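# Untie a plastic bag's handles and spread them apart

## Task

Undo the knot joining the plastic bag's handles, then draw the bottoms of the two handles a long way from each other, keeping every item inside the bag and leaving it that way once the robot lets go.

## Robot and tools

Robot: two six-joint arms, left_arm and right_arm, each ending in a two-finger parallel gripper with a wrist camera. The left_arm base sits at (+0.033, +0.331, +0.044) m in the scene frame and the right_arm base at (+0.043, -0.296, +0.035) m; both are turned only slightly about z. A camera stand is fixed behind the arms.

Frames: the scene frame has its origin at table-top height midway between the nominal bases, +z up, +x out over the table, and left_arm on the +y side (arm names do not match image left/right). Each arm reports its hand pose, Hand target and wrist-camera pose in its own base frame. Fixed cameras and the table use the scene frame. A gripper's fingers point along its +z axis and open and close along its y axis; end_effector_position is the point between the pads, about 1 cm short of the fingertips. Reported positions and orientations can be a few centimetres off, more when reaching far.

execute_actions(actions, cameras): actions is a list of actions; each action is a list of up to 15 rows, one row per 1/30 s control step, and a short list repeats its last row to fill 15 steps. Every row has 14 numbers in [-1, 1]: dx, dy, dz, rx, ry, rz, opening for left_arm, then the same seven for right_arm, always all 14. The six pose numbers are offsets, not poses: they are measured along that arm's own base axes from the Hand target as it stood when the action began, and every row in the action is counted from that same start. Later actions and calls start from the new Hand target, so a repeated offset moves further. Scale: 1.0 equals 0.6 m or 180 degrees; rx, ry, rz form one rotation vector, turning about the Hand target position. Sending six zeros re-commands the current Hand target. opening is absolute: +1 fully open (0.094 m), -1 closed. Sending 0 for opening is a real command, so resend the present opening to keep a gripper as it is. Images come only with an empty actions list or when cameras names them (["all"] for all, [] for none).

move(target, speed, blend, opening_speed, grip_force, blocking, cameras): target is one 14-number row laid out as above, or a list of up to 15 such rows; every row is an offset from the same starting Hand targets, not from the previous row. Paths are straight, end together and last 0.5 to 10 s. speed is the top path speed in m/s, 0.002 to 2.9 (default 0.25), one number or one per target; rotation is capped at twice that in rad/s. blend, in metres, rounds corners of a list; 0 stops at each target. opening_speed is the rate on the -1..+1 scale per second, at least 0.2; use it to close gently on a soft bag. grip_force is the pad force limit in newtons (10 to 50, one number or one per arm); here the task holds it at roughly 25 to 37 N, and lower settings close slowly. blocking=false returns after about 0.5 s while the move continues. The result adds a move: line such as done, off_target, moving, held or fault, plus limits=paced (pose clipped) or limits=held (steps withheld). done means at rest within 10 mm and 2 degrees. Paths do not avoid obstacles or the other arm; avoid routing a gripper near its own base.

wait(seconds): 0 to 10 s, arms hold their last command; a running move continues. stop(): brakes a running move. zoom_image(camera, region): region [x0, y0, x1, y1] in pixels of the latest image, at most 504 by 504. Cameras: cam_head_left, cam_head_right, cam_high, cam_low, cam_left_wrist, cam_right_wrist, each 672x504. read_manual(section="licences") only gives licence text. finished_scene(scene) ends the current scene, given its number; it cannot be undone.

Results: end_effector_position (m) and end_effector_quat_wxyz per arm in its base frame; Hand target (the last commanded pose after clipping, which the next offsets start from; grippers often rest a little short, and the next command re-asks for it); Tool commands; grip_measured (opening on the -1..+1 scale, reading up to about 2.5 mm wide when empty); grip_effort_nm (gripper motor effort, negative closing, not a pad force); Joint positions (last value is the opening in metres); joint torques; Joint velocities, which may read within noise. A MOTOR HOT line warns at 75 C; an OVER-TEMPERATURE FAULT folds that arm away for the rest of the scene.

Control notes: orientation commands are clipped to within 40 degrees of the measured orientation each step. Friction and gravity can leave a gripper short, low or tilted, and small moves may go sideways; check and correct after each move. A blocked arm keeps pressing until commanded back past its gripper.

Avoid: anything leaving the table or being set down off it; spilling the bag's contents; fast moves into contact and hard pushes; hitting fixed or heavy objects; any touch or press between the two arms, including one gripper closing on the other's fingers; keeping arms stretched out or straining toward unreachable poses, which heats motors. To release, command an opening well above grip_measured.

Each tool is called after "Call:" as name(argument=value, ...), one argument or row to a line, values as JSON.

## Session

Call:
execute_actions(
  actions=[],
)

Scene clock: 0.00 s.
left_arm: end_effector_position=(+0.3727, -0.0734, +0.1147) grip_measured=+1.000 grip_effort_nm=n/a end_effector_quat_wxyz=(+0.266, -0.039, +0.961, -0.064) | right_arm: end_effector_position=(+0.3851, -0.0094, +0.1886) grip_measured=+1.000 grip_effort_nm=n/a end_effector_quat_wxyz=(+0.495, +0.074, +0.858, +0.113)
Joint positions: left_arm=[-0.194 1.504 1.058 -0.571 0.001 -0.275 0.094] | right_arm=[-0.129 1.202 0.763 -0.082 -0.233 0.178 0.094]
Joint velocities: within noise
Joint torques (N m): no reading
Heat: left arm: 43 °C; right arm: 39 °C.
Hand target: left_arm +0.3773, -0.0743, +0.1244; +0.280, -0.039, +0.957, -0.068 | right_arm +0.3874, -0.0097, +0.1979; +0.506, +0.072, +0.852, +0.112
Tool commands: left_gripper/opening=+1.0 right_gripper/opening=+1.0

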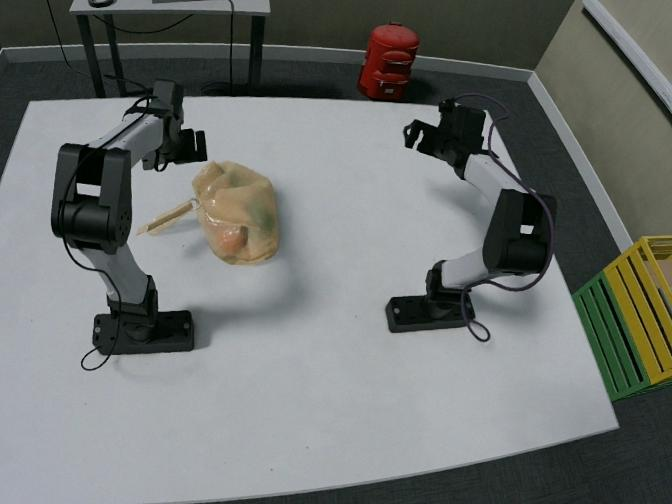

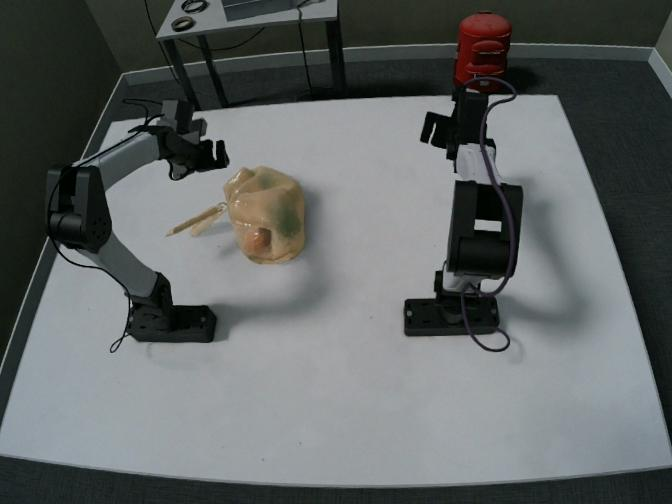

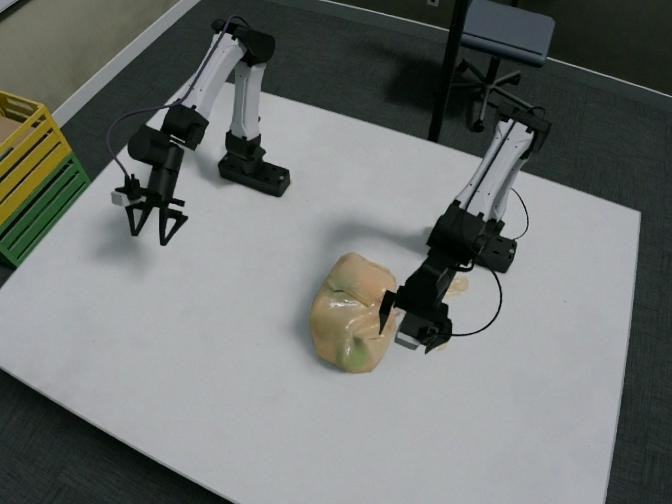

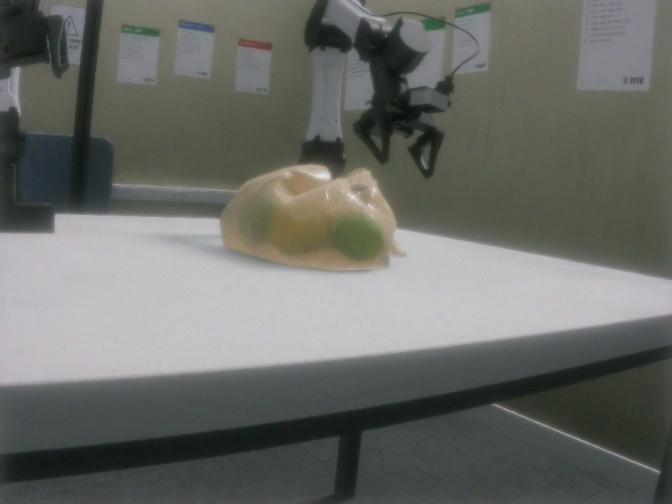

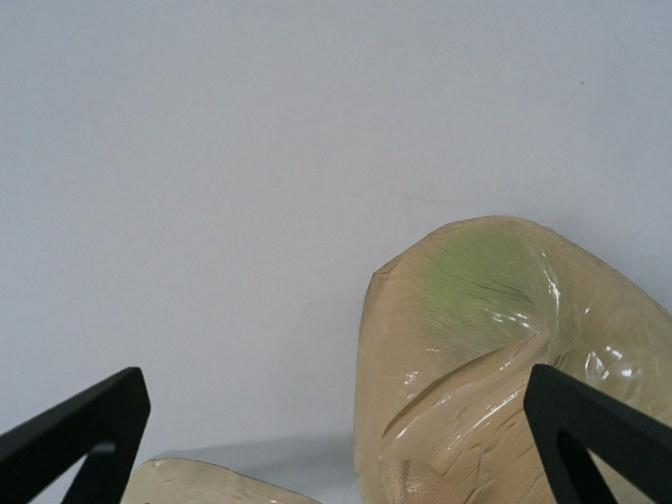

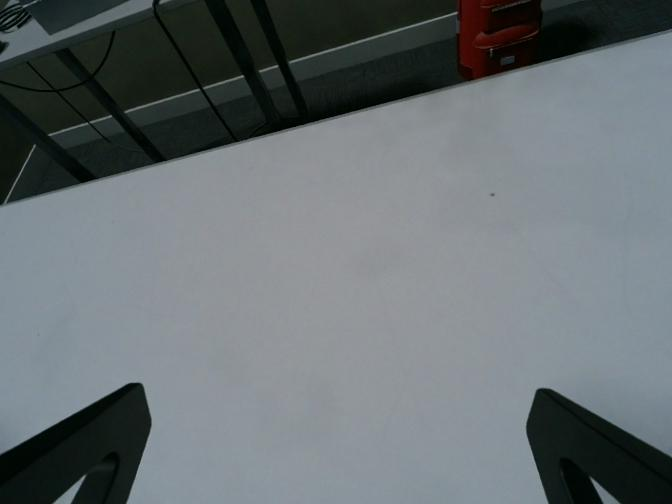

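Call:
zoom_image(
  camera="cam_head_left",
  region=[120, 150, 290, 280],
)

Call:
zoom_image(
  camera="cam_head_right",
  region=[150, 150, 320, 280],
)

Scaled by 2.965.

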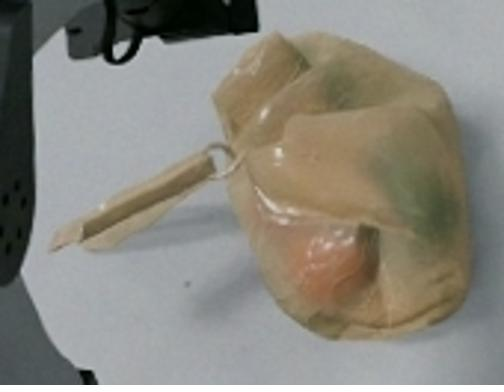

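Scaled by 2.965.

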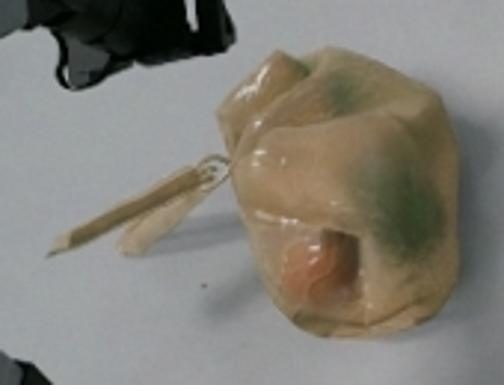

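Call:
move(
  target=[-0.2,0.0,0.28,0,0,0,1,0,0,0.05,0,0,0,1],
  cameras=["all"],
)

Scene clock: 47.60 s.
left_arm: end_effector_position=(+0.2554, -0.0733, +0.2855) grip_measured=+1.000 grip_effort_nm=-0.05 end_effector_quat_wxyz=(+0.273, -0.035, +0.959, -0.067) | right_arm: end_effector_position=(+0.3843, -0.0093, +0.2045) grip_measured=+1.000 grip_effort_nm=0.00 end_effector_quat_wxyz=(+0.483, +0.076, +0.865, +0.113)
Joint positions: left_arm=[-0.32 1.184 1.516 -1.336 -0.061 -0.376 0.094] | right_arm=[-0.129 1.198 0.847 -0.196 -0.233 0.178 0.094]
Joint torques (N m): left_arm=[-0.81 -2.44 8.2 1.57 -0.24 -0.13] | right_arm=[0.29 -7.42 9.01 2.12 -0.11 -0.07]
Heat: left arm: 45 °C; right arm: 43 °C.
Hand target: left_arm +0.2573, -0.0743, +0.2924; +0.280, -0.039, +0.957, -0.068 | right_arm +0.3874, -0.0097, +0.2277; +0.506, +0.072, +0.852, +0.112
Off the commanded pose: left_arm 0.007 m, 1 deg | right_arm 0.024 m, 3 deg.
move: off_target (right_arm)
camera_calibration:
cam_left_wrist: T_world_to_cam=[[0.0403746, -0.986437, 0.1591, -0.127072], [-0.994446, -0.0551601, -0.0896393, 0.30955], [0.0971994, -0.154597, -0.983185, 0.334586], [0, 0, 0, 1]] pos_world=[0.280439, -0.0565474, 0.376925]
cam_right_wrist: T_world_to_cam=[[-0.0104238, -0.968579, -0.248487, 0.0462854], [-0.830201, 0.146896, -0.537763, 0.470924], [0.557367, 0.200688, -0.805646, 0.0413391], [0, 0, 0, 1]] pos_world=[0.368403, -0.0326422, 0.298051]

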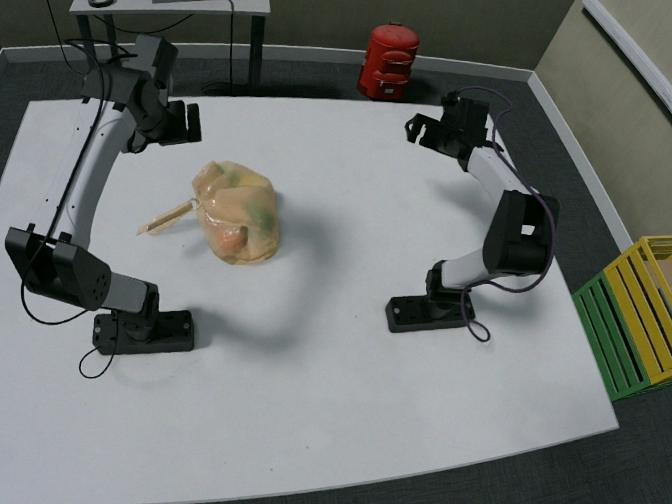

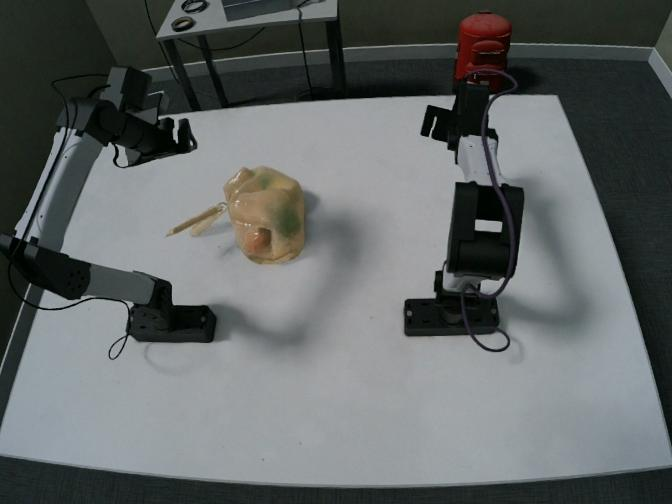

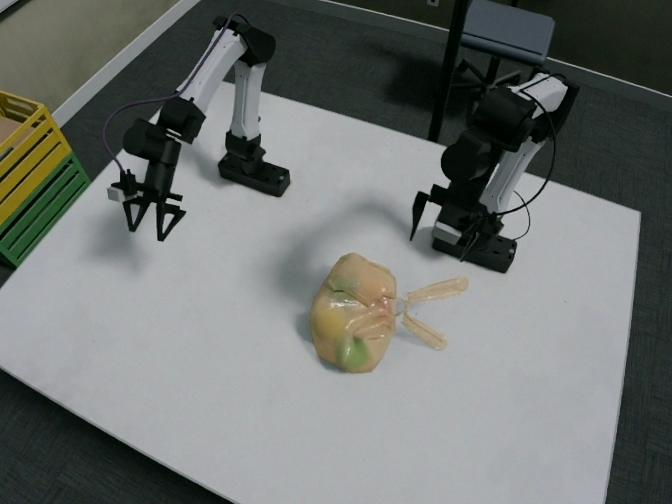

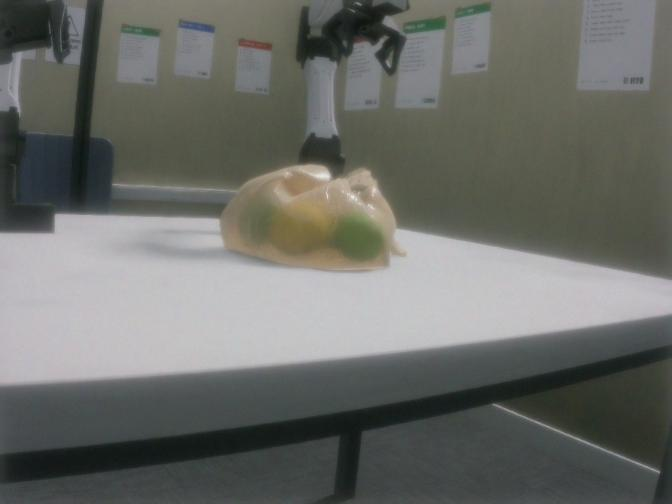

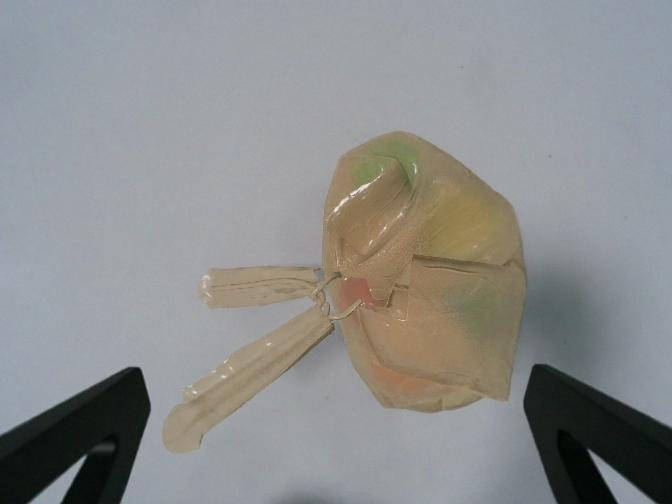

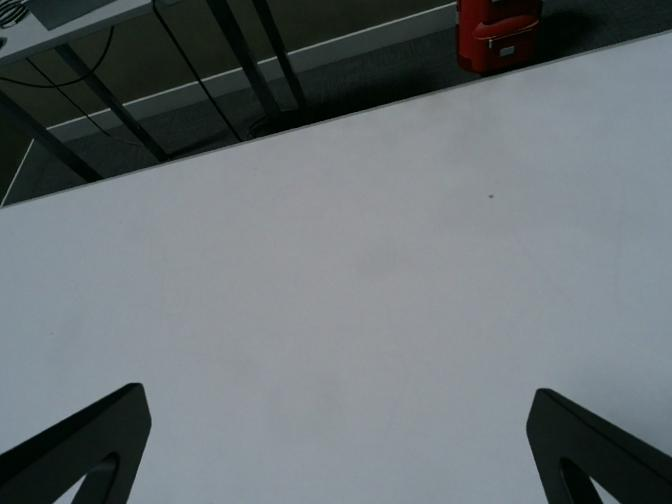

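Call:
zoom_image(
  camera="cam_left_wrist",
  region=[260, 230, 440, 360],
)

Call:
zoom_image(
  camera="cam_high",
  region=[300, 240, 490, 380],
)

Scaled by 2.800.

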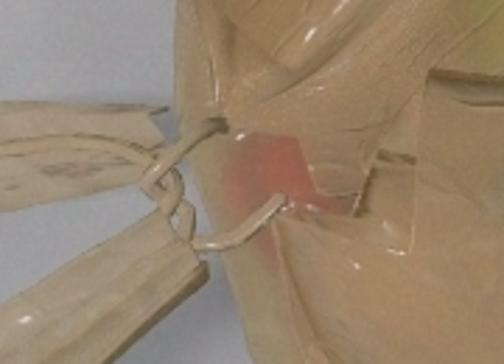

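Scaled by 2.653.

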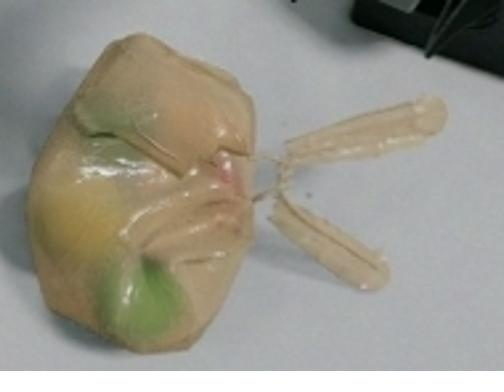

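Call:
move(
  target=[-0.05,-0.01,-0.2,0,0,0,1,0,0,0,0,0,0,1],
  cameras=["cam_left_wrist"],
)

Call:
zoom_image(
  camera="cam_left_wrist",
  region=[220, 130, 470, 380],
)

Scene clock: 77.30 s.
left_arm: end_effector_position=(+0.2254, -0.0793, +0.1713) grip_measured=+1.000 grip_effort_nm=-0.05 end_effector_quat_wxyz=(+0.271, -0.035, +0.960, -0.066) | right_arm: end_effector_position=(+0.3843, -0.0093, +0.2045) grip_measured=+1.000 grip_effort_nm=0.00 end_effector_quat_wxyz=(+0.483, +0.076, +0.865, +0.113)
Joint positions: left_arm=[-0.424 0.929 0.913 -1 -0.118 -0.464 0.094] | right_arm=[-0.129 1.198 0.847 -0.196 -0.233 0.178 0.094]
Joint torques (N m): left_arm=[-0.79 -2.39 6.16 1.78 -0.29 -0.14] | right_arm=[0.34 -7.42 9.01 2.1 -0.1 -0.07]
Heat: left arm: 45 °C; right arm: 47 °C.
Hand target: left_arm +0.2273, -0.0802, +0.1723; +0.280, -0.039, +0.957, -0.067 | right_arm +0.3874, -0.0097, +0.2278; +0.506, +0.072, +0.852, +0.112
Off the commanded pose: left_arm 0.002 m, 1 deg | right_arm 0.023 m, 3 deg.
move: off_target (right_arm)
camera_calibration:
cam_left_wrist: T_world_to_cam=[[0.0411641, -0.986803, 0.156609, -0.11327], [-0.994674, -0.0552968, -0.0869823, 0.268685], [0.0944943, -0.152194, -0.983823, 0.225164], [0, 0, 0, 1]] pos_world=[0.25064, -0.0626488, 0.262631]
Images, in order (width x height): cam_left_wrist 672x504.

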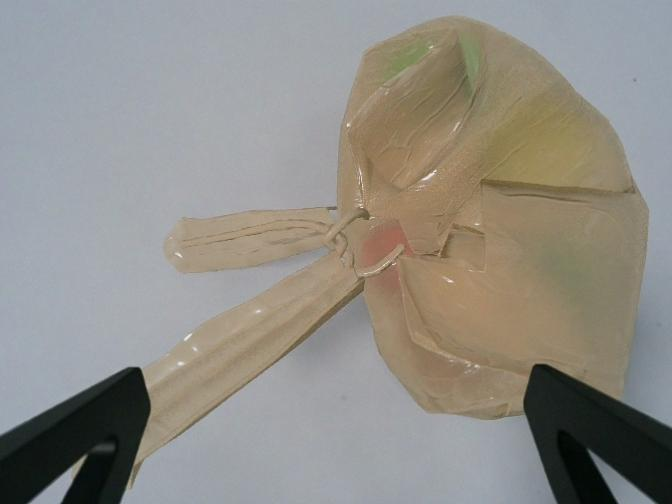

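Scaled by 2.016.

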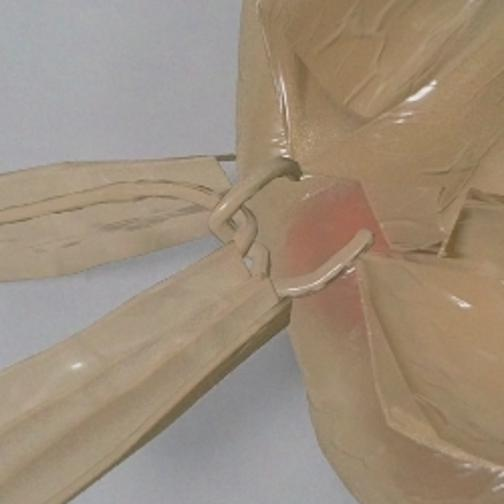

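Call:
zoom_image(
  camera="cam_left_wrist",
  region=[305, 195, 415, 285],
)

Scaled by 4.582.

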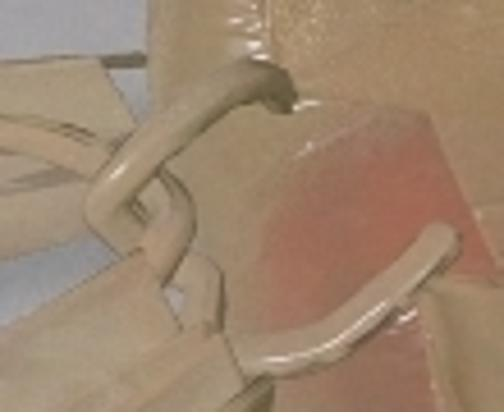

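Call:
move(
  target=[0.056,-0.006,-0.039,0.0784,0.041,-0.3327,-1,0,0,0,0,0,0,1],
  cameras=["cam_left_wrist"],
)

Call:
zoom_image(
  camera="cam_left_wrist",
  region=[200, 230, 470, 480],
)

Scene clock: 210.70 s.
left_arm: end_effector_position=(+0.2545, -0.0833, +0.1400) grip_measured=-0.993 grip_effort_nm=-0.42 end_effector_quat_wxyz=(+0.141, +0.469, +0.868, -0.082) | right_arm: end_effector_position=(+0.3843, -0.0093, +0.2045) grip_measured=+1.000 grip_effort_nm=0.00 end_effector_quat_wxyz=(+0.483, +0.076, +0.865, +0.113)
Joint positions: left_arm=[-0.156 1.342 1.128 -1.14 0.247 0.808 0] | right_arm=[-0.129 1.198 0.847 -0.196 -0.233 0.178 0.094]
Joint torques (N m): left_arm=[0.7 -4.51 9.2 0.79 0.29 0.11] | right_arm=[0.31 -7.43 9.02 2.11 -0.1 -0.08]
Heat: left arm: 44 °C; right arm: 54 °C.
Hand target: left_arm +0.2609, -0.0839, +0.1489; +0.153, +0.471, +0.865, -0.083 | right_arm +0.3874, -0.0097, +0.2278; +0.506, +0.072, +0.852, +0.112
Off the commanded pose: left_arm 0.011 m, 1 deg | right_arm 0.023 m, 3 deg.
move: off_target (left_arm, right_arm)
camera_calibration:
cam_left_wrist: T_world_to_cam=[[-0.831123, -0.555788, 0.0182919, 0.163752], [-0.548997, 0.825316, 0.132119, 0.223994], [-0.0885266, 0.0997647, -0.991065, 0.259565], [0, 0, 0, 1]] pos_world=[0.282049, -0.119749, 0.224656]
Images, in order (width x height): cam_left_wrist 672x504.

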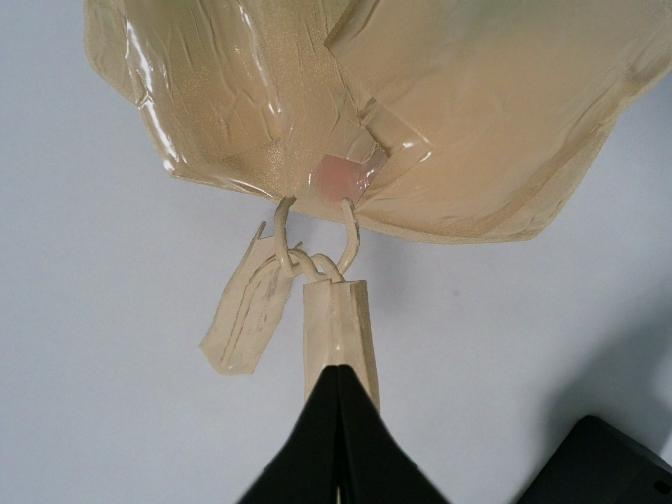

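Scaled by 1.867.

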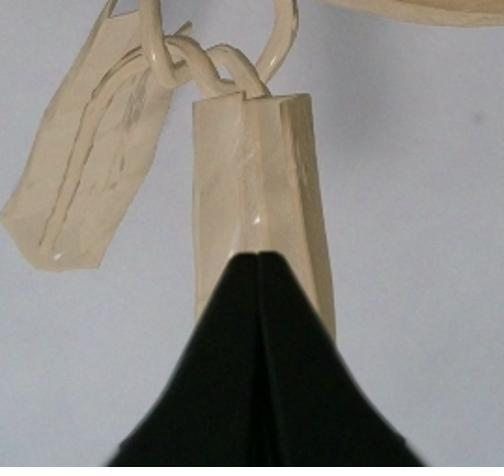

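Call:
move(
  target=[0.027,-0.0195,-0.051,0,0,0,-1,0,0,0,0,0,0,1],
  cameras=["cam_left_wrist","cam_head_left","cam_low"],
)

Call:
zoom_image(
  camera="cam_left_wrist",
  region=[220, 230, 450, 460],
)

Call:
zoom_image(
  camera="cam_low",
  region=[200, 80, 450, 290],
)

Call:
zoom_image(
  camera="cam_head_left",
  region=[120, 130, 290, 280],
)

Scene clock: 232.17 s.
left_arm: end_effector_position=(+0.2760, -0.0923, +0.1198) grip_measured=-0.993 grip_effort_nm=-0.42 end_effector_quat_wxyz=(+0.150, +0.473, +0.865, -0.081) | right_arm: end_effector_position=(+0.3843, -0.0093, +0.2045) grip_measured=+1.000 grip_effort_nm=0.00 end_effector_quat_wxyz=(+0.483, +0.076, +0.865, +0.113)
Joint positions: left_arm=[-0.176 1.415 1.101 -1.018 0.247 0.795 0] | right_arm=[-0.129 1.198 0.847 -0.196 -0.233 0.178 0.094]
Joint torques (N m): left_arm=[-0.81 -5.59 6 1.08 0.19 -0.14] | right_arm=[0.31 -7.45 9.01 2.1 -0.11 -0.07]
Heat: left arm: 45 °C; right arm: 54 °C.
Hand target: left_arm +0.2770, -0.0956, +0.1183; +0.153, +0.471, +0.865, -0.083 | right_arm +0.3874, -0.0097, +0.2278; +0.506, +0.072, +0.852, +0.112
Off the commanded pose: left_arm 0.004 m, 0 deg | right_arm 0.023 m, 3 deg.
move: off_target (right_arm)
camera_calibration:
cam_left_wrist: T_world_to_cam=[[-0.835326, -0.549717, 0.0064279, 0.179988], [-0.545307, 0.829996, 0.117249, 0.247128], [-0.0697886, 0.0944357, -0.993082, 0.236927], [0, 0, 0, 1]] pos_world=[0.301644, -0.128548, 0.205155]
Images, in order (width x height): cam_head_left 672x504, cam_low 672x504, cam_left_wrist 672x504.

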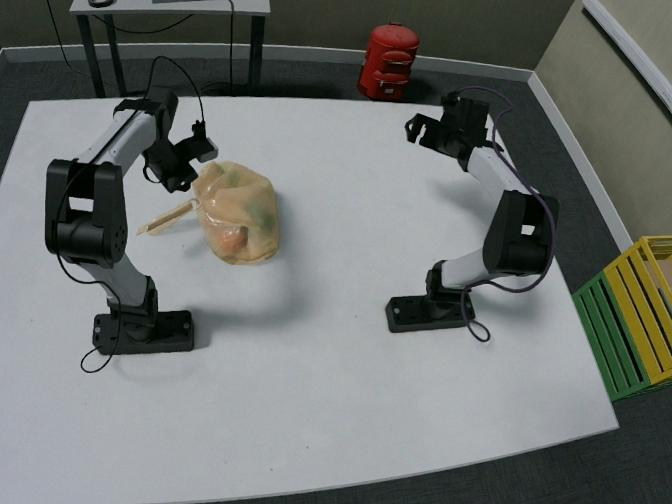

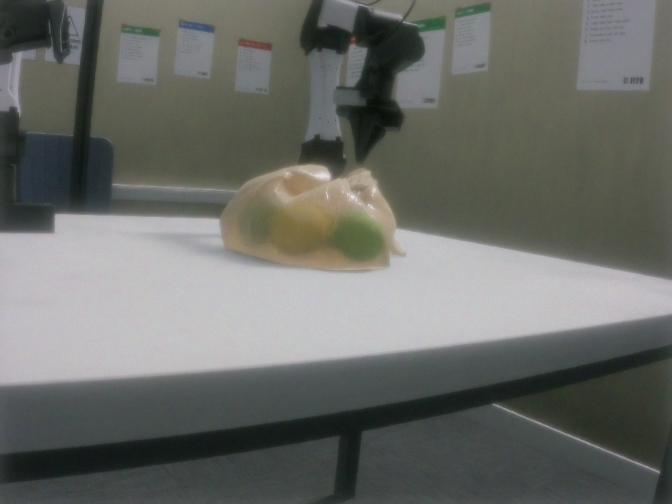

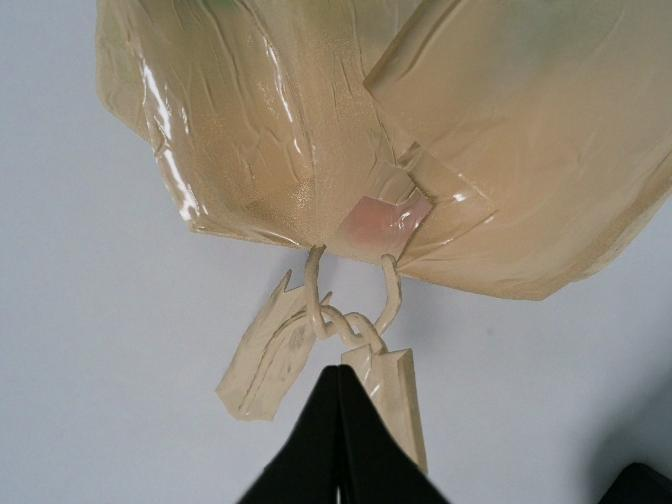

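Scaled by 2.191.

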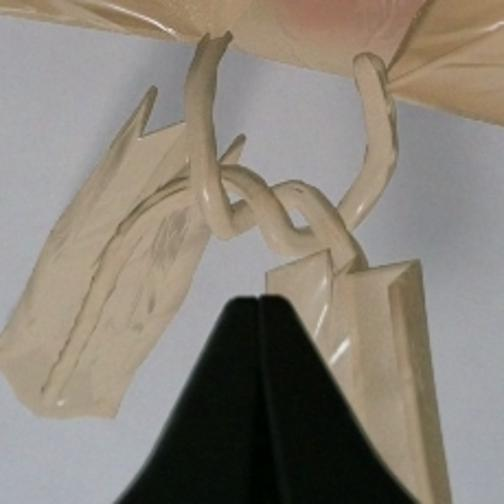

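Scaled by 2.016.

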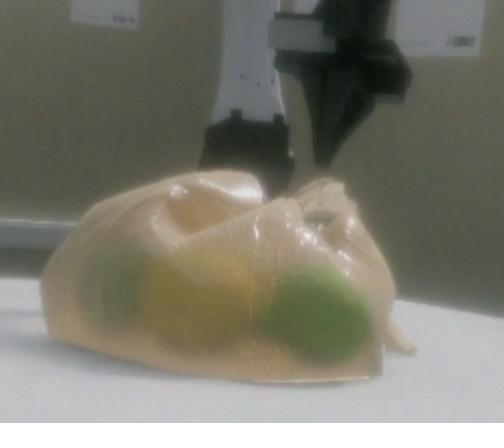

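Scaled by 2.965.

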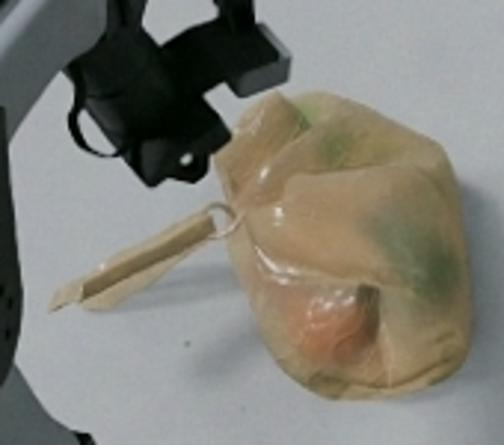

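Call:
move(
  target=[
    [-0.0075,-0.0037,-0.0173,0,0,0,-1,0,0,0,0,0,0,1],
    [0.0005,-0.0162,-0.059,0,0,0,-1,0,0,0,0,0,0,1],
  ],
  speed=0.06,
  cameras=["cam_left_wrist"],
)

Call:
zoom_image(
  camera="cam_left_wrist",
  region=[220, 230, 450, 460],
)

Scene clock: 249.07 s.
left_arm: end_effector_position=(+0.2766, -0.1036, +0.0853) grip_measured=-0.993 grip_effort_nm=-0.42 end_effector_quat_wxyz=(+0.152, +0.473, +0.864, -0.085) | right_arm: end_effector_position=(+0.3843, -0.0093, +0.2045) grip_measured=+1.000 grip_effort_nm=0.00 end_effector_quat_wxyz=(+0.483, +0.076, +0.865, +0.113)
Joint positions: left_arm=[-0.214 1.442 0.983 -0.862 0.247 0.757 0] | right_arm=[-0.129 1.198 0.847 -0.196 -0.233 0.178 0.094]
Joint torques (N m): left_arm=[-0.79 -5.61 5.85 1.13 0.08 -0.13] | right_arm=[0.32 -7.43 8.98 2.1 -0.11 -0.09]
Heat: left arm: 43 °C; right arm: 55 °C.
Hand target: left_arm +0.2774, -0.1053, +0.0829; +0.153, +0.471, +0.865, -0.083 | right_arm +0.3874, -0.0097, +0.2278; +0.506, +0.072, +0.852, +0.112
Off the commanded pose: left_arm 0.003 m, 0 deg | right_arm 0.023 m, 3 deg.
move: off_target (right_arm)
camera_calibration:
cam_left_wrist: T_world_to_cam=[[-0.836544, -0.54779, 0.0109736, 0.174717], [-0.543529, 0.832228, 0.109422, 0.261224], [-0.0690728, 0.0855718, -0.993935, 0.202772], [0, 0, 0, 1]] pos_world=[0.302147, -0.139041, 0.171041]
Images, in order (width x height): cam_left_wrist 672x504.

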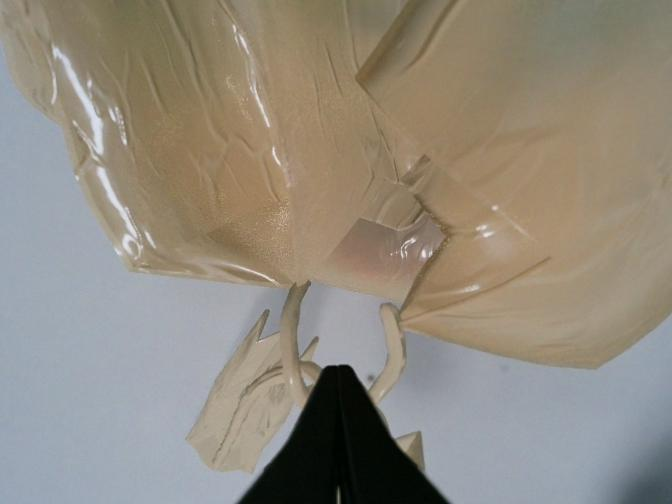

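Scaled by 2.191.

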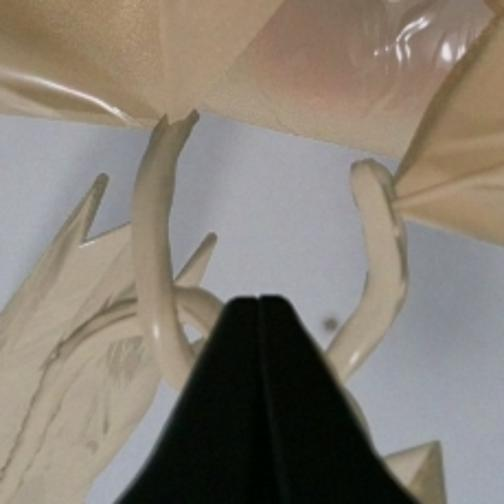

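Call:
move(
  target=[
    [0.0005,-0.007,-0.01,0,0,0,-1,0,0,0,0,0,0,1],
    [0.004,-0.0133,-0.0597,0,0,0,-1,0,0,0,0,0,0,1],
  ],
  speed=0.06,
  cameras=["cam_left_wrist","cam_head_left"],
)

Call:
zoom_image(
  camera="cam_left_wrist",
  region=[220, 230, 450, 460],
)

Call:
zoom_image(
  camera="cam_head_left",
  region=[120, 130, 290, 280],
)

Scene clock: 262.23 s.
left_arm: end_effector_position=(+0.2792, -0.1123, +0.0498) grip_measured=-0.993 grip_effort_nm=-0.42 end_effector_quat_wxyz=(+0.153, +0.473, +0.863, -0.087) | right_arm: end_effector_position=(+0.3843, -0.0093, +0.2045) grip_measured=+1.000 grip_effort_nm=0.00 end_effector_quat_wxyz=(+0.483, +0.076, +0.865, +0.113)
Joint positions: left_arm=[-0.242 1.5 0.886 -0.699 0.245 0.729 0] | right_arm=[-0.129 1.198 0.847 -0.196 -0.233 0.178 0.094]
Joint torques (N m): left_arm=[-0.83 -5.89 5.63 1.14 0.02 -0.13] | right_arm=[0.32 -7.41 9.01 2.1 -0.11 -0.06]
Heat: left arm: 43 °C; right arm: 55 °C.
Hand target: left_arm +0.2798, -0.1133, +0.0471; +0.153, +0.472, +0.865, -0.083 | right_arm +0.3874, -0.0097, +0.2278; +0.506, +0.072, +0.852, +0.112
Off the commanded pose: left_arm 0.003 m, 1 deg | right_arm 0.023 m, 3 deg.
move: off_target (right_arm)
camera_calibration:
cam_left_wrist: T_world_to_cam=[[-0.837143, -0.546807, 0.0138937, 0.172614], [-0.54253, 0.833294, 0.106222, 0.273787], [-0.0696602, 0.0813849, -0.994245, 0.168082], [0, 0, 0, 1]] pos_world=[0.30475, -0.147438, 0.135634]
Images, in order (width x height): cam_head_left 672x504, cam_left_wrist 672x504.

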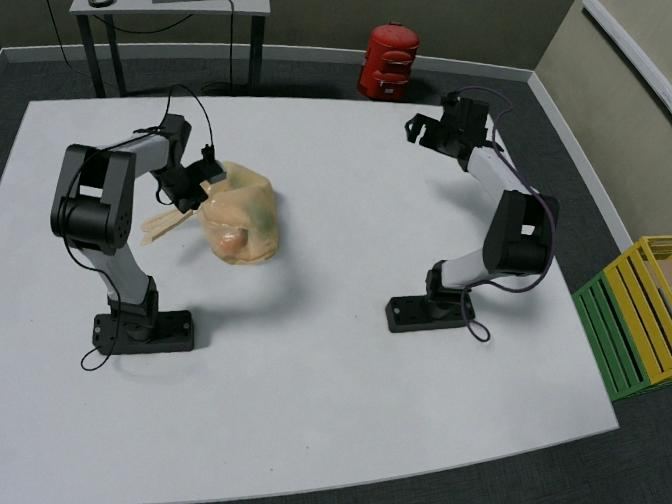

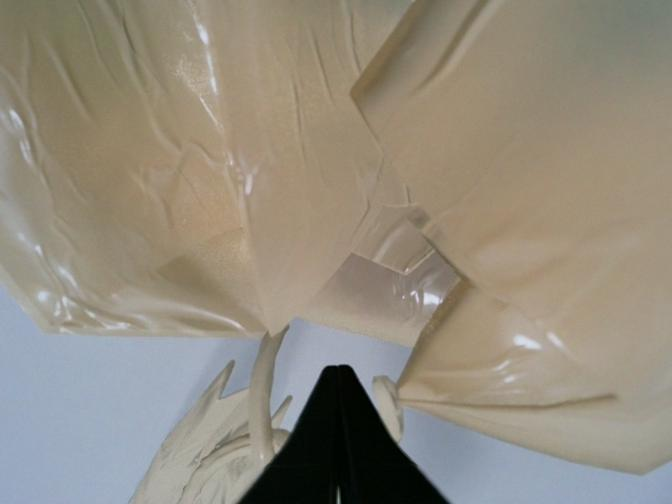

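Scaled by 2.191.

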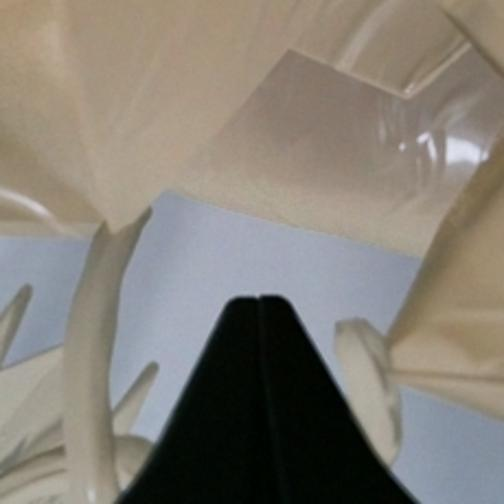

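Scaled by 2.965.

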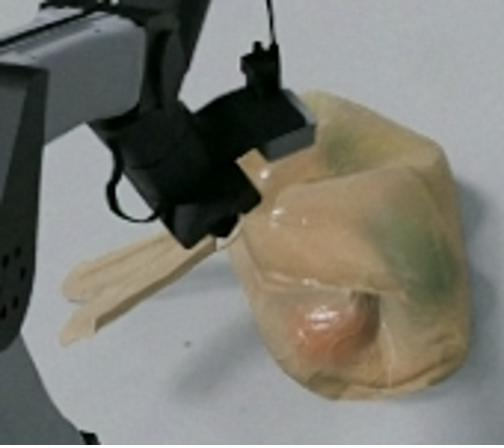

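Call:
move(
  target=[0,0,-0.01,0,0,0,-0.2,0,0,0,0,0,0,1],
  opening_speed=0.4,
  cameras=["cam_left_wrist","cam_head_left","cam_high"],
)

Call:
zoom_image(
  camera="cam_head_left",
  region=[120, 130, 290, 280],
)

Scene clock: 271.07 s.
left_arm: end_effector_position=(+0.2800, -0.1124, +0.0444) grip_measured=-0.202 grip_effort_nm=0.06 end_effector_quat_wxyz=(+0.154, +0.473, +0.863, -0.086) | right_arm: end_effector_position=(+0.3843, -0.0093, +0.2045) grip_measured=+1.000 grip_effort_nm=0.00 end_effector_quat_wxyz=(+0.483, +0.076, +0.865, +0.113)
Joint positions: left_arm=[-0.242 1.509 0.87 -0.672 0.244 0.728 0.037] | right_arm=[-0.129 1.198 0.847 -0.196 -0.233 0.178 0.094]
Joint torques (N m): left_arm=[-0.84 -5.83 5.52 1.14 0.02 -0.14] | right_arm=[0.32 -7.41 9.01 2.11 -0.11 -0.07]
Heat: left arm: 42 °C; right arm: 55 °C.
Hand target: left_arm +0.2799, -0.1133, +0.0412; +0.153, +0.472, +0.865, -0.083 | right_arm +0.3874, -0.0097, +0.2278; +0.506, +0.072, +0.852, +0.112
Off the commanded pose: left_arm 0.003 m, 0 deg | right_arm 0.023 m, 3 deg.
move: off_target (right_arm)
camera_calibration:
cam_left_wrist: T_world_to_cam=[[-0.836871, -0.547288, 0.0110916, 0.173399], [-0.543374, 0.832998, 0.104208, 0.27515], [-0.0662709, 0.0811815, -0.994494, 0.161823], [0, 0, 0, 1]] pos_world=[0.305346, -0.147437, 0.130336]
Images, in order (width x height): cam_head_left 672x504, cam_high 672x504, cam_left_wrist 672x504.

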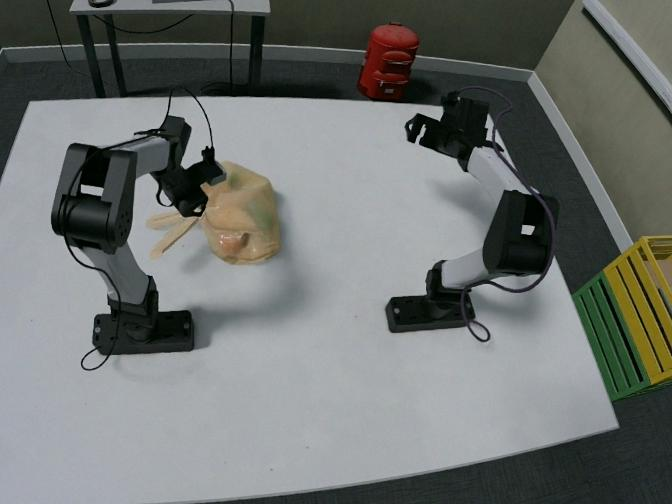

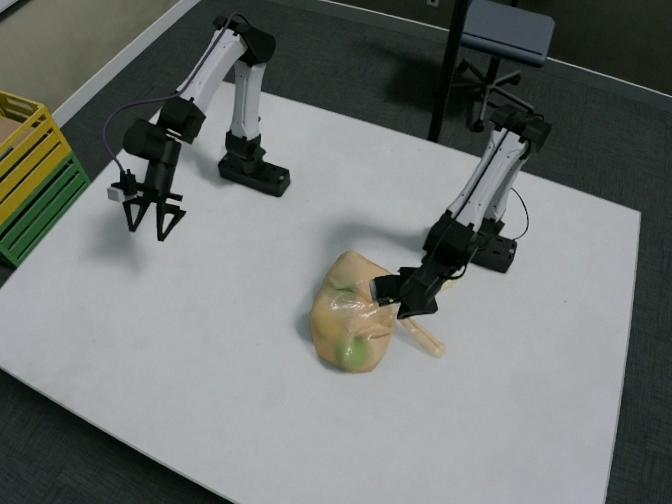

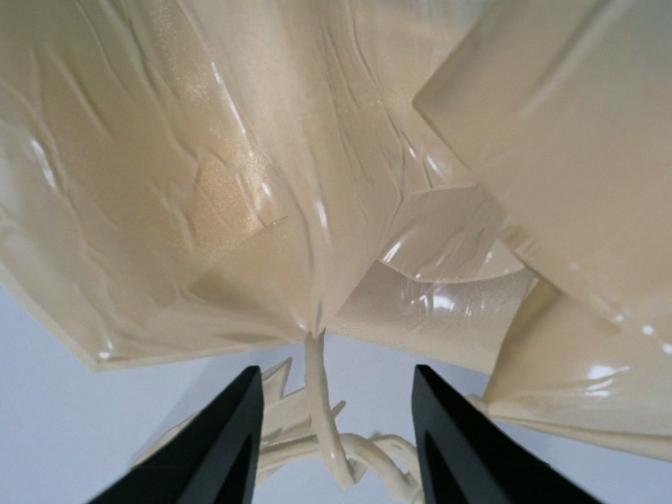

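Scaled by 2.965.

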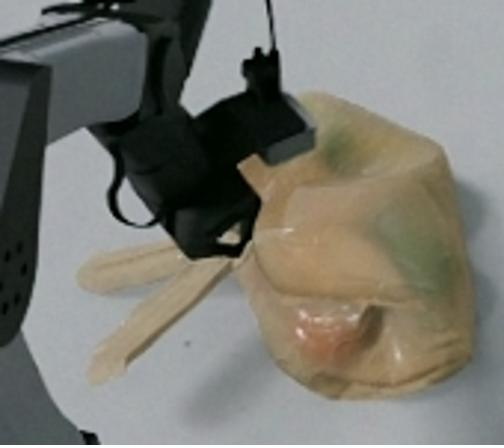

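Call:
move(
  target=[0,0,0,0,0,0,-1,0,0,0,0,0,0,1],
  opening_speed=1,
  cameras=["cam_left_wrist"],
)

Scene clock: 282.13 s.
left_arm: end_effector_position=(+0.2800, -0.1124, +0.0444) grip_measured=-0.911 grip_effort_nm=-0.60 end_effector_quat_wxyz=(+0.154, +0.473, +0.863, -0.086) | right_arm: end_effector_position=(+0.3843, -0.0093, +0.2045) grip_measured=+1.000 grip_effort_nm=0.00 end_effector_quat_wxyz=(+0.483, +0.076, +0.865, +0.113)
Joint positions: left_arm=[-0.242 1.509 0.87 -0.672 0.244 0.728 0.004] | right_arm=[-0.129 1.198 0.847 -0.196 -0.233 0.178 0.094]
Joint torques (N m): left_arm=[-0.84 -5.83 5.5 1.14 0.03 -0.14] | right_arm=[0.31 -7.42 9.02 2.1 -0.11 -0.07]
Heat: left arm: 42 °C; right arm: 55 °C.
Hand target: left_arm +0.2798, -0.1133, +0.0412; +0.153, +0.472, +0.865, -0.083 | right_arm +0.3874, -0.0097, +0.2278; +0.506, +0.072, +0.852, +0.112
Off the commanded pose: left_arm 0.003 m, 0 deg | right_arm 0.023 m, 3 deg.
move: off_target (right_arm)
camera_calibration:
cam_left_wrist: T_world_to_cam=[[-0.836871, -0.547288, 0.0110916, 0.173399], [-0.543374, 0.832998, 0.104208, 0.27515], [-0.0662709, 0.0811815, -0.994494, 0.161823], [0, 0, 0, 1]] pos_world=[0.305346, -0.147437, 0.130336]
Images, in order (width x height): cam_left_wrist 672x504.

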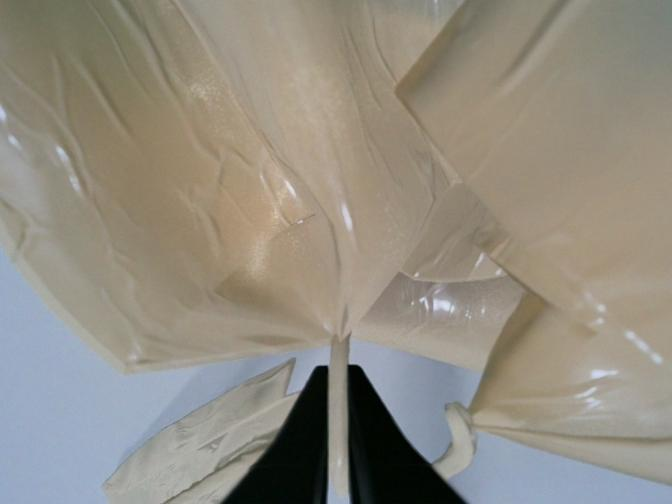

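Call:
move(
  target=[
    [0.05,-0.02,0.15,0,0,0,-1,0,0,0,0,0,0,1],
    [0.2,-0.2,0.45,0,0,0.317,-1,0,0,0,0,0,0,1],
  ],
  speed=0.12,
  blend=[0.03,0],
  cameras=["cam_left_wrist","cam_high","cam_low","cam_head_right"],
)

Call:
zoom_image(
  camera="cam_head_right",
  region=[150, 40, 400, 260],
)

Scene clock: 311.57 s.
left_arm: end_effector_position=(+0.3952, -0.2292, +0.2935) grip_measured=-0.911 grip_effort_nm=-0.60 end_effector_quat_wxyz=(+0.250, +0.019, +0.967, -0.047) | right_arm: end_effector_position=(+0.3843, -0.0093, +0.2045) grip_measured=+1.000 grip_effort_nm=0.00 end_effector_quat_wxyz=(+0.483, +0.076, +0.865, +0.113)
Joint positions: left_arm=[-0.597 2.119 2.629 -1.599 -0.188 -0.511 0.004] | right_arm=[-0.129 1.198 0.847 -0.196 -0.233 0.178 0.094]
Joint torques (N m): left_arm=[-0.79 -11.6 8.47 1.69 -0.42 -0.15] | right_arm=[0.34 -7.41 8.98 2.09 -0.11 -0.06]
Heat: left arm: 42 °C; right arm: 56 °C.
Hand target: left_arm +0.3998, -0.2333, +0.3111; +0.173, +0.001, +0.985, +0.000 | right_arm +0.3874, -0.0097, +0.2278; +0.506, +0.072, +0.852, +0.112
Off the commanded pose: left_arm 0.019 m, 11 deg | right_arm 0.023 m, 3 deg.
joint read past its limit (left arm) — joint 4 (wrist pitch), lower limit.
joint sent to its limit (left arm) — joint 4 (wrist pitch), lower limit. The joint targets are off in orientation, not in position.
move: off_target (left_arm, right_arm)
camera_calibration:
cam_left_wrist: T_world_to_cam=[[-0.0510468, -0.994439, 0.0921115, -0.233748], [-0.997767, 0.0468045, -0.0476449, 0.453016], [0.0430687, -0.0943379, -0.994608, 0.343299], [0, 0, 0, 1]] pos_world=[0.425287, -0.221265, 0.384563]
Images, in order (width x height): cam_head_right 672x504, cam_high 672x504, cam_low 672x504, cam_left_wrist 672x504.

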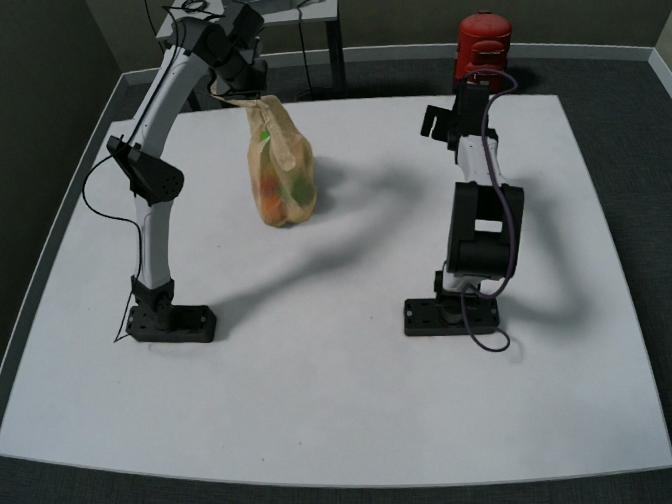

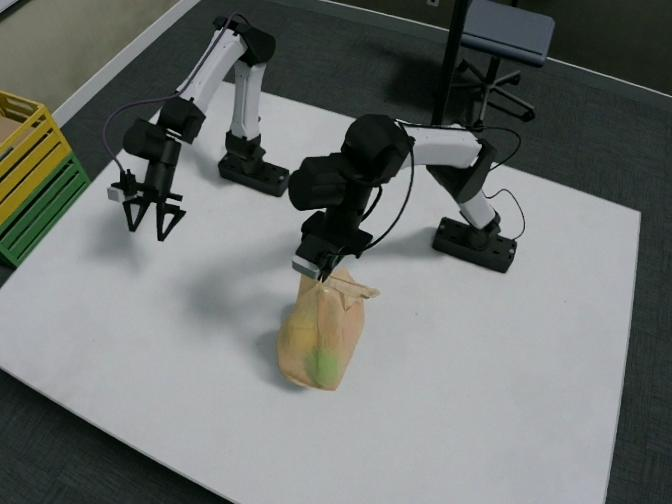

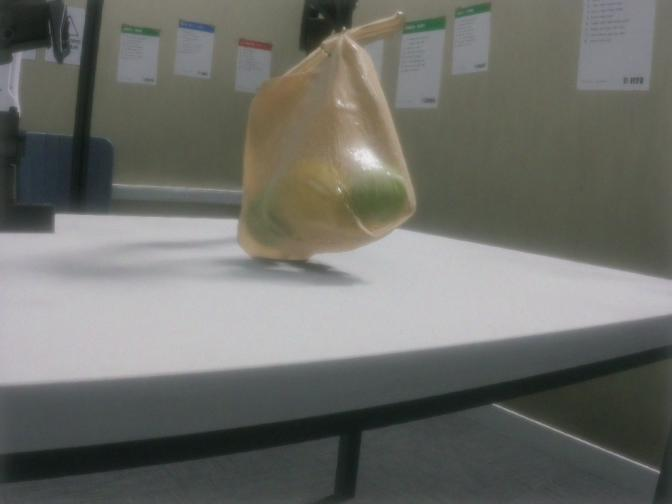

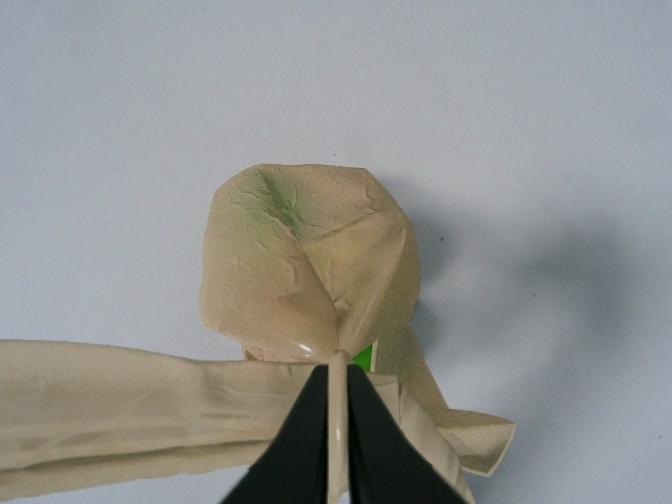

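Scaled by 2.016.

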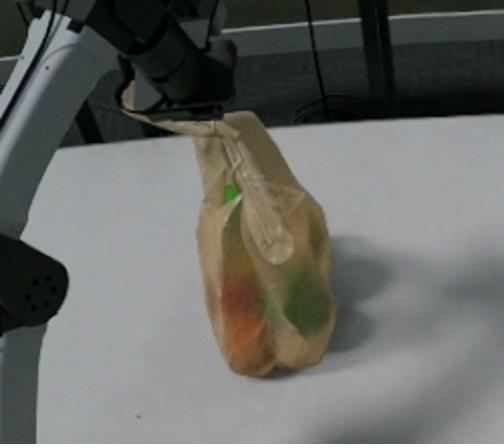

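Call:
zoom_image(
  camera="cam_low",
  region=[220, 0, 430, 150],
)

Call:
zoom_image(
  camera="cam_high",
  region=[250, 240, 400, 400],
)

Call:
zoom_image(
  camera="cam_head_right",
  region=[200, 70, 340, 180],
)

Scaled by 2.400.

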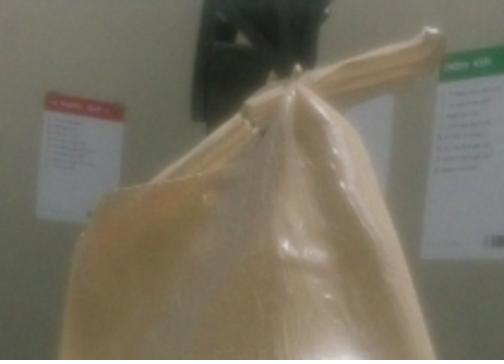

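Scaled by 3.150.

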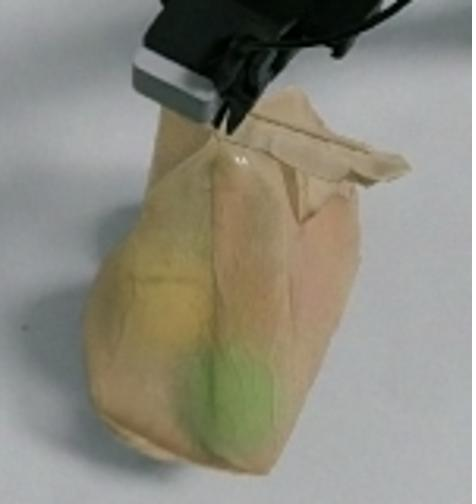

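Scaled by 3.600.

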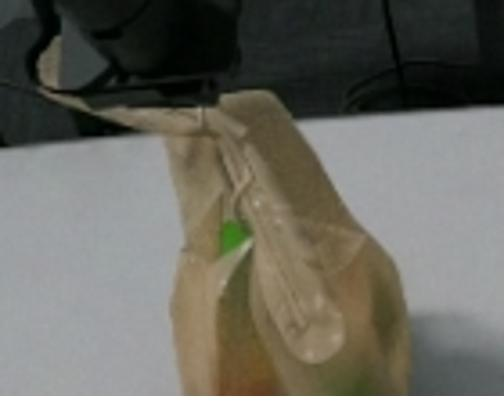

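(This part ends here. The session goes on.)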